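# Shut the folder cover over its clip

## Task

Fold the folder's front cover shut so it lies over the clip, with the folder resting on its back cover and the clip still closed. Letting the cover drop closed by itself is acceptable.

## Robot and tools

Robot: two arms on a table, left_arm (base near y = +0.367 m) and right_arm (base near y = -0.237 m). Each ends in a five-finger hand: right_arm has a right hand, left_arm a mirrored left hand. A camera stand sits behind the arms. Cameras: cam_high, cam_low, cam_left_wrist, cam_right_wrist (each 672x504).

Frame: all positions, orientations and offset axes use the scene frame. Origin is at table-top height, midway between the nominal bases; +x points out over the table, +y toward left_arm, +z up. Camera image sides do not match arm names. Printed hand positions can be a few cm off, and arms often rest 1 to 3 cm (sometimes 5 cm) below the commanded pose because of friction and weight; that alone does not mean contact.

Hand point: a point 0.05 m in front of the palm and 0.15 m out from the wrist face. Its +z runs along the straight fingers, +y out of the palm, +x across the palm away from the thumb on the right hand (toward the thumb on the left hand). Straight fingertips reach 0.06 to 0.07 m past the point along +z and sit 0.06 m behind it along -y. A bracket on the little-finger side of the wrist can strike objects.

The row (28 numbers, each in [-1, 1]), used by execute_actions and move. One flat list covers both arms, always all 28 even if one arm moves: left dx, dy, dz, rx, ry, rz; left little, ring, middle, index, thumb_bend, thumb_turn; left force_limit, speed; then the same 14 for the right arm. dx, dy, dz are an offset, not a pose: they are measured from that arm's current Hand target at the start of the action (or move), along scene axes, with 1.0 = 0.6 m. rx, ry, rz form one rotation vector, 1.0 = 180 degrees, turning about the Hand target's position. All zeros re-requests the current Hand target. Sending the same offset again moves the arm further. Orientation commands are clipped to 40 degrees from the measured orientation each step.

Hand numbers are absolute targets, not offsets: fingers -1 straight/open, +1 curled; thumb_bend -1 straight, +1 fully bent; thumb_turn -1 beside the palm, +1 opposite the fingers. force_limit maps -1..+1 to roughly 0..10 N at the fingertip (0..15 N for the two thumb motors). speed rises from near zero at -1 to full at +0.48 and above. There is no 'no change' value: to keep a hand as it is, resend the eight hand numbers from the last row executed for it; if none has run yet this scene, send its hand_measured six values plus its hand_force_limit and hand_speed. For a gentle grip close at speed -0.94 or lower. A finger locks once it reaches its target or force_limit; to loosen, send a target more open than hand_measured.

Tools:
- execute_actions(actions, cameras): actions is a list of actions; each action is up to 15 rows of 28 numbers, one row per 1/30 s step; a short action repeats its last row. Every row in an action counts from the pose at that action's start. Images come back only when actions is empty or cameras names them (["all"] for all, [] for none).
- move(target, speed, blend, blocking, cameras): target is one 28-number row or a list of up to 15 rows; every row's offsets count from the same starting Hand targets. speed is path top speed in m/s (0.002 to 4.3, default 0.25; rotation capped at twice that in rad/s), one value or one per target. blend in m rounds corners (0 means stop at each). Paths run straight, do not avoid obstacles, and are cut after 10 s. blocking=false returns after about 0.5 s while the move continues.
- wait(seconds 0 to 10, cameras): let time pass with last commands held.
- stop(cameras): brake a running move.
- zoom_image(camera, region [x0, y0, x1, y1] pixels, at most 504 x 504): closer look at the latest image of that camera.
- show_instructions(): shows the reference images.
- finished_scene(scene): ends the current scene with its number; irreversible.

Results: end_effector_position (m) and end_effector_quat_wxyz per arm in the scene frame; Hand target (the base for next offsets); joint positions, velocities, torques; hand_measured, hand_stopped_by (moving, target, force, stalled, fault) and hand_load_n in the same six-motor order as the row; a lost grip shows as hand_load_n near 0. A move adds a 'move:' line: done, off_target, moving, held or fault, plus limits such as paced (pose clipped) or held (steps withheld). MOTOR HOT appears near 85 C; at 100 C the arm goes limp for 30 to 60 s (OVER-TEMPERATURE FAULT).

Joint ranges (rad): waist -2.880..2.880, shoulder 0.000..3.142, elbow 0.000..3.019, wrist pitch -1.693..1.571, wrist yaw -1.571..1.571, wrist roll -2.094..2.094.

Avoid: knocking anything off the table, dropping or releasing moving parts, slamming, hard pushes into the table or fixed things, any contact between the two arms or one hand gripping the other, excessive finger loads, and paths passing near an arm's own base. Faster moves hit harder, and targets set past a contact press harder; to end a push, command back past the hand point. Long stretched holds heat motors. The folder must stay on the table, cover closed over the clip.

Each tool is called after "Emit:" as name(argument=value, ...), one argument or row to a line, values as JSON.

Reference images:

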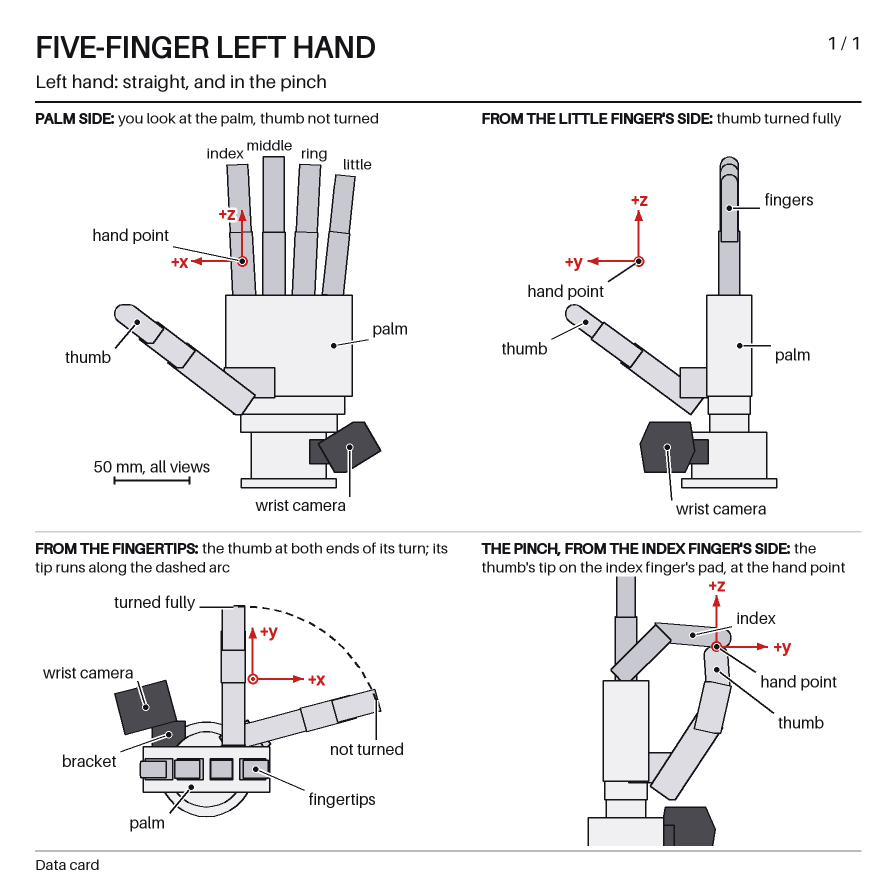

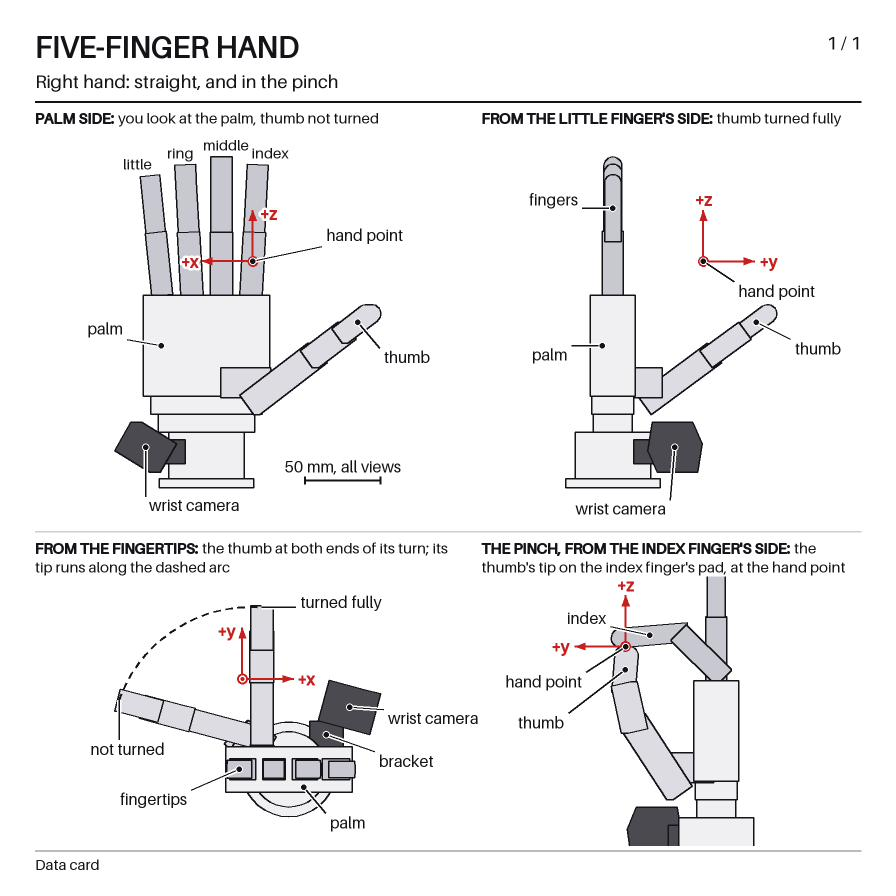

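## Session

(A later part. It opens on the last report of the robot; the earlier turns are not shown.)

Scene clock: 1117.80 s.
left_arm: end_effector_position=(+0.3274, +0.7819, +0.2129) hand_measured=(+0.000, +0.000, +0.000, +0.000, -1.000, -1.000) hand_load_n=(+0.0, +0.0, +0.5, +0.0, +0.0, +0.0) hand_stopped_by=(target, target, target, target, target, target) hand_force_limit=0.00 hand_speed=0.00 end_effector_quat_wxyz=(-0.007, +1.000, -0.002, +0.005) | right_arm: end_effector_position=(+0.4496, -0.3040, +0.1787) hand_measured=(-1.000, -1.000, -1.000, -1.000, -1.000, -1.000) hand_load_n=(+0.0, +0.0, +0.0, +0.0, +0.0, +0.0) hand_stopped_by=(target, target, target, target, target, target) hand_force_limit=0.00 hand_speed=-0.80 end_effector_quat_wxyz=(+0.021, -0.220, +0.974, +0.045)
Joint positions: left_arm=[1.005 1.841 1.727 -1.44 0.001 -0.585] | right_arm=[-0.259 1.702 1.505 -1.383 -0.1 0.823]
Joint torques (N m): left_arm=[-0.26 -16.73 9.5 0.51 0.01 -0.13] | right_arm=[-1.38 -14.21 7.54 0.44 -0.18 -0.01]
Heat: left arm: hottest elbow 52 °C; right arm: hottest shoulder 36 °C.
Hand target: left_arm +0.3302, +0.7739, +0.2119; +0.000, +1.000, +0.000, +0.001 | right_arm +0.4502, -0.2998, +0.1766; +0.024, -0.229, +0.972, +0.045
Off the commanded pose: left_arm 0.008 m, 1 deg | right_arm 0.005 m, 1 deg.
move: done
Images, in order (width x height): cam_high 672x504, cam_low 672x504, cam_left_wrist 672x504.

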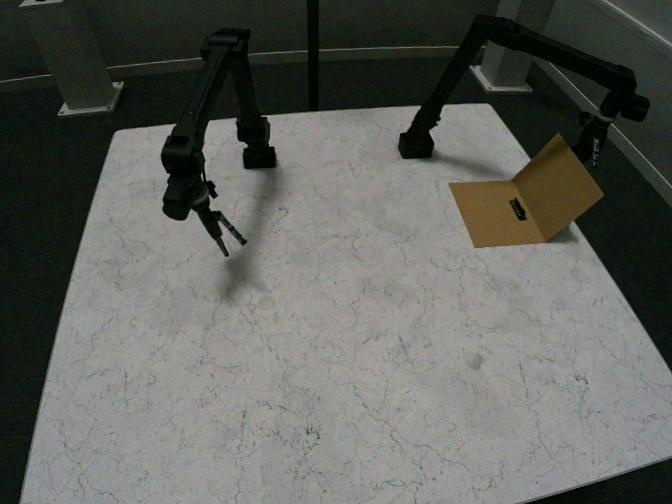

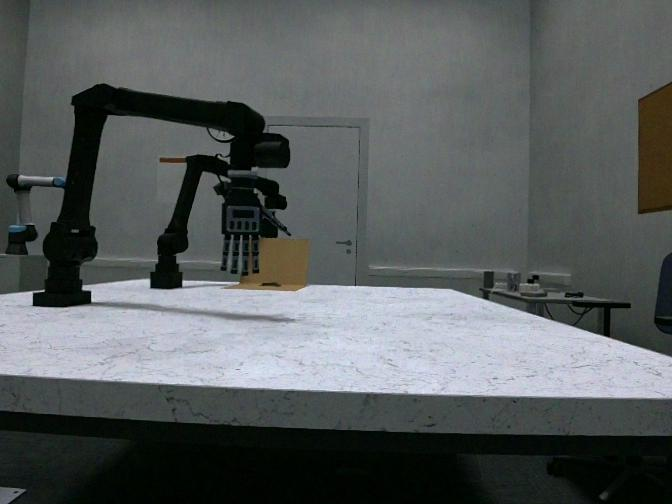

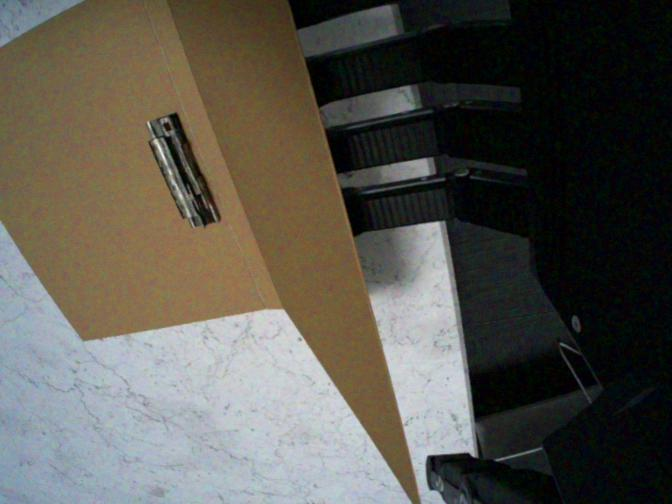

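Emit:
move(
  target=[
    [0,-0.093,0.007,0,0,0,0,0,0,0,-1,-1,0,0,0,0,0,0,0,0,-1,-1,-1,-1,-1,-1,0,-0.8],
    [0,-0.1815,0.01,0,0,0,0,0,0,0,-1,-1,0,0,0,0,0,0,0,0,-1,-1,-1,-1,-1,-1,0,-0.8],
  ],
  cameras=["cam_left_wrist","cam_high","cam_low"],
  speed=0.08,
  blend=[0.01,0],
)

Emit:
zoom_image(
  camera="cam_high",
  region=[420, 110, 672, 310],
)

Scene clock: 1146.67 s.
left_arm: end_effector_position=(+0.3259, +0.6670, +0.2186) hand_measured=(+0.000, +0.000, +0.000, +0.000, -1.000, -1.000) hand_load_n=(+0.0, +0.0, +0.0, +0.0, -0.5, +0.0) hand_stopped_by=(target, target, target, target, target, target) hand_force_limit=0.00 hand_speed=0.00 end_effector_quat_wxyz=(+0.003, +1.000, -0.003, -0.002) | right_arm: end_effector_position=(+0.4496, -0.3040, +0.1787) hand_measured=(-1.000, -1.000, -1.000, -1.000, -1.000, -1.000) hand_load_n=(+0.0, +0.0, +0.0, +0.0, +0.0, +0.0) hand_stopped_by=(target, target, target, target, target, target) hand_force_limit=0.00 hand_speed=-0.80 end_effector_quat_wxyz=(+0.021, -0.220, +0.974, +0.045)
Joint positions: left_arm=[0.874 1.615 1.439 -1.403 0.001 -0.714] | right_arm=[-0.259 1.702 1.505 -1.383 -0.1 0.823]
Joint torques (N m): left_arm=[0.44 -13.1 9.33 1.21 0.05 -0.11] | right_arm=[-1.44 -14.15 7.54 0.46 -0.18 -0.01]
Heat: left arm: hottest elbow 52 °C; right arm: hottest shoulder 36 °C.
Hand target: left_arm +0.3301, +0.6650, +0.2178; +0.000, +1.000, +0.000, +0.001 | right_arm +0.4502, -0.2998, +0.1766; +0.024, -0.229, +0.972, +0.045
Off the commanded pose: left_arm 0.005 m, 1 deg | right_arm 0.005 m, 1 deg.
move: done
Images, in order (width x height): cam_high 672x504, cam_low 672x504, cam_left_wrist 672x504.

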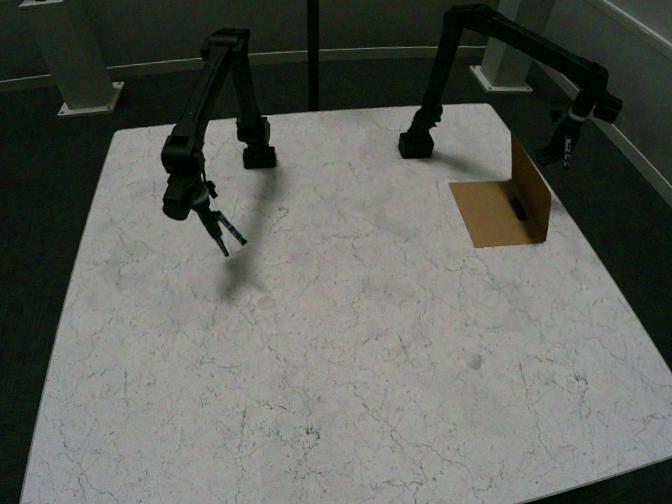

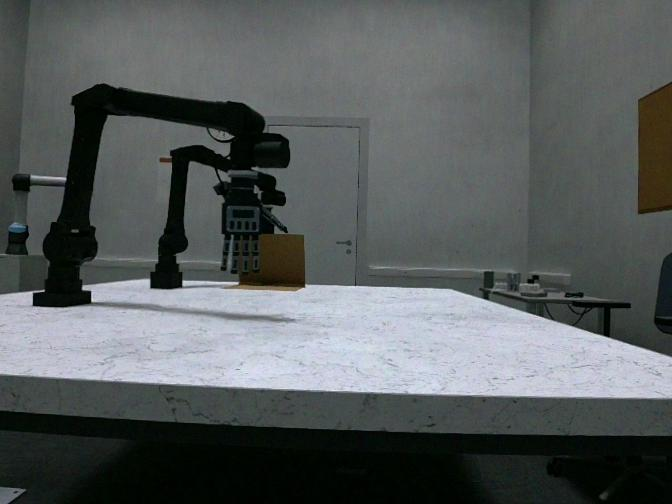

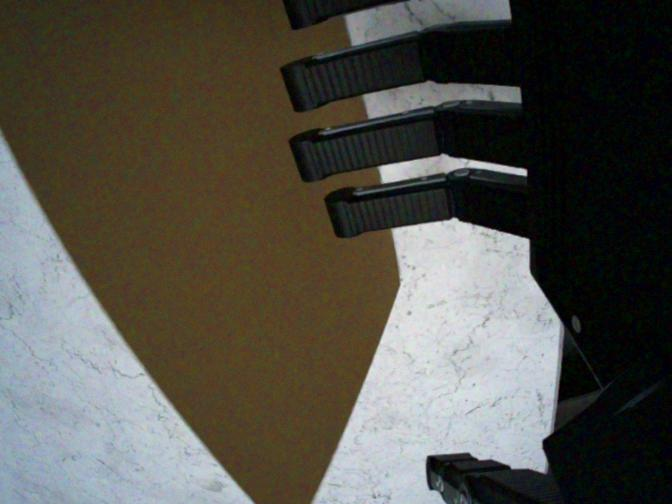

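Scaled by 2.000.

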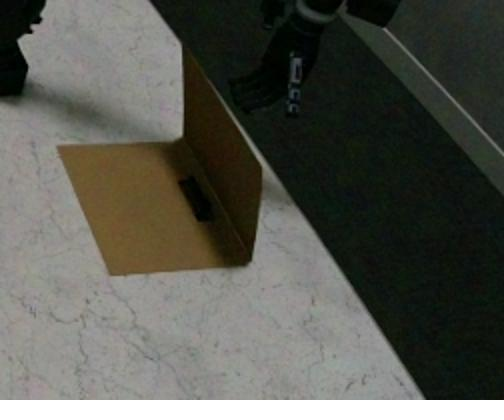

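Emit:
move(
  target=[
    [0,-0.058,-0.013,0,0,0,0,0,0,0,-1,-1,0,0,0,0,0,0,0,0,-1,-1,-1,-1,-1,-1,0,-0.8],
    [0,-0.142,-0.046,0,0,0,0,0,0,0,-1,-1,0,0,0,0,0,0,0,0,-1,-1,-1,-1,-1,-1,0,-0.8],
  ],
  cameras=["cam_left_wrist","cam_high","cam_low"],
  speed=0.08,
  blend=[0.01,0],
)

Emit:
zoom_image(
  camera="cam_high",
  region=[420, 110, 672, 310],
)

Scene clock: 1164.93 s.
left_arm: end_effector_position=(+0.3265, +0.5818, +0.1896) hand_measured=(+0.000, +0.000, +0.000, +0.000, -1.000, -1.000) hand_load_n=(+0.0, +0.0, +0.0, +0.0, +0.0, +0.0) hand_stopped_by=(target, target, target, target, target, target) hand_force_limit=0.00 hand_speed=0.00 end_effector_quat_wxyz=(+0.004, +1.000, -0.003, -0.004) | right_arm: end_effector_position=(+0.4496, -0.3040, +0.1787) hand_measured=(-1.000, -1.000, -1.000, -1.000, -1.000, -1.000) hand_load_n=(+0.0, +0.0, +0.0, +0.0, +0.0, -0.5) hand_stopped_by=(target, target, target, target, target, target) hand_force_limit=0.00 hand_speed=-0.80 end_effector_quat_wxyz=(+0.021, -0.220, +0.974, +0.045)
Joint positions: left_arm=[0.739 1.483 1.208 -1.308 0.001 -0.849] | right_arm=[-0.259 1.702 1.505 -1.383 -0.1 0.823]
Joint torques (N m): left_arm=[0.21 -10.75 9.16 1.32 0.02 -0.13] | right_arm=[-1.49 -14.1 7.54 0.43 -0.18 -0.01]
Heat: left arm: hottest elbow 50 °C; right arm: hottest shoulder 36 °C.
Hand target: left_arm +0.3302, +0.5799, +0.1903; +0.000, +1.000, +0.000, +0.001 | right_arm +0.4502, -0.2998, +0.1766; +0.024, -0.229, +0.972, +0.045
Off the commanded pose: left_arm 0.004 m, 1 deg | right_arm 0.005 m, 1 deg.
move: done
Images, in order (width x height): cam_high 672x504, cam_low 672x504, cam_left_wrist 672x504.

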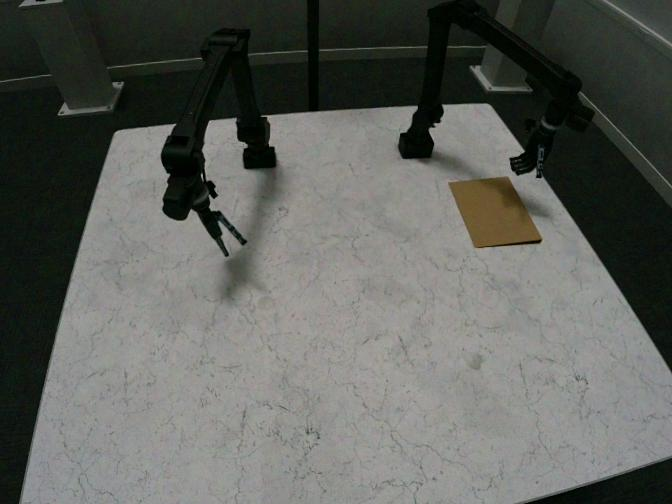

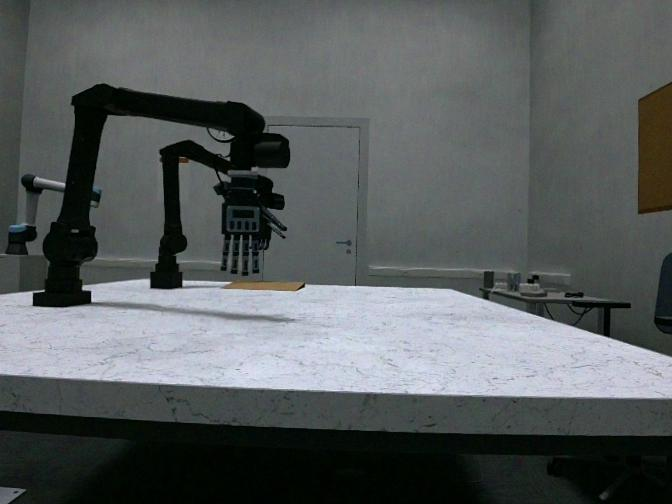

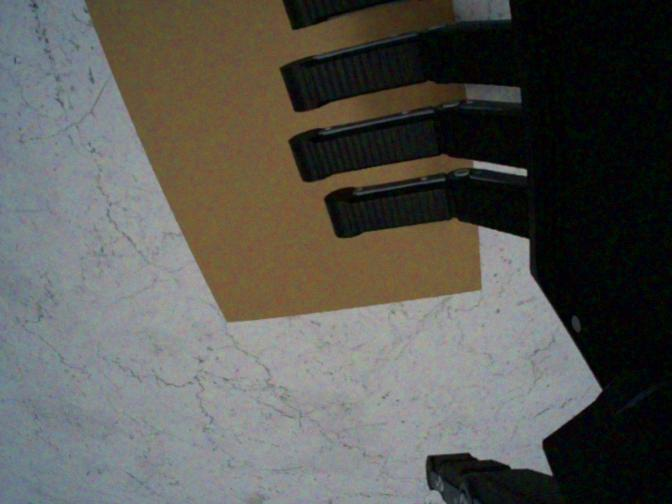

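Scaled by 2.000.

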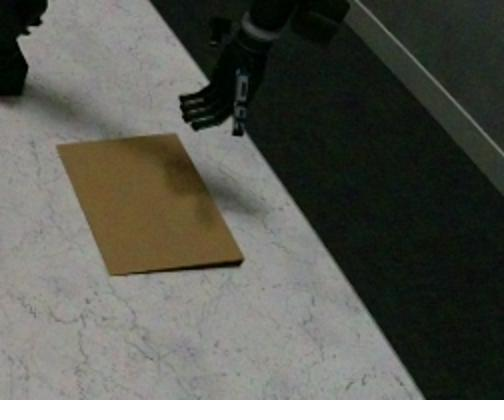

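Emit:
finished_scene(
  scene=1,
)

The scene is finished: the task was done.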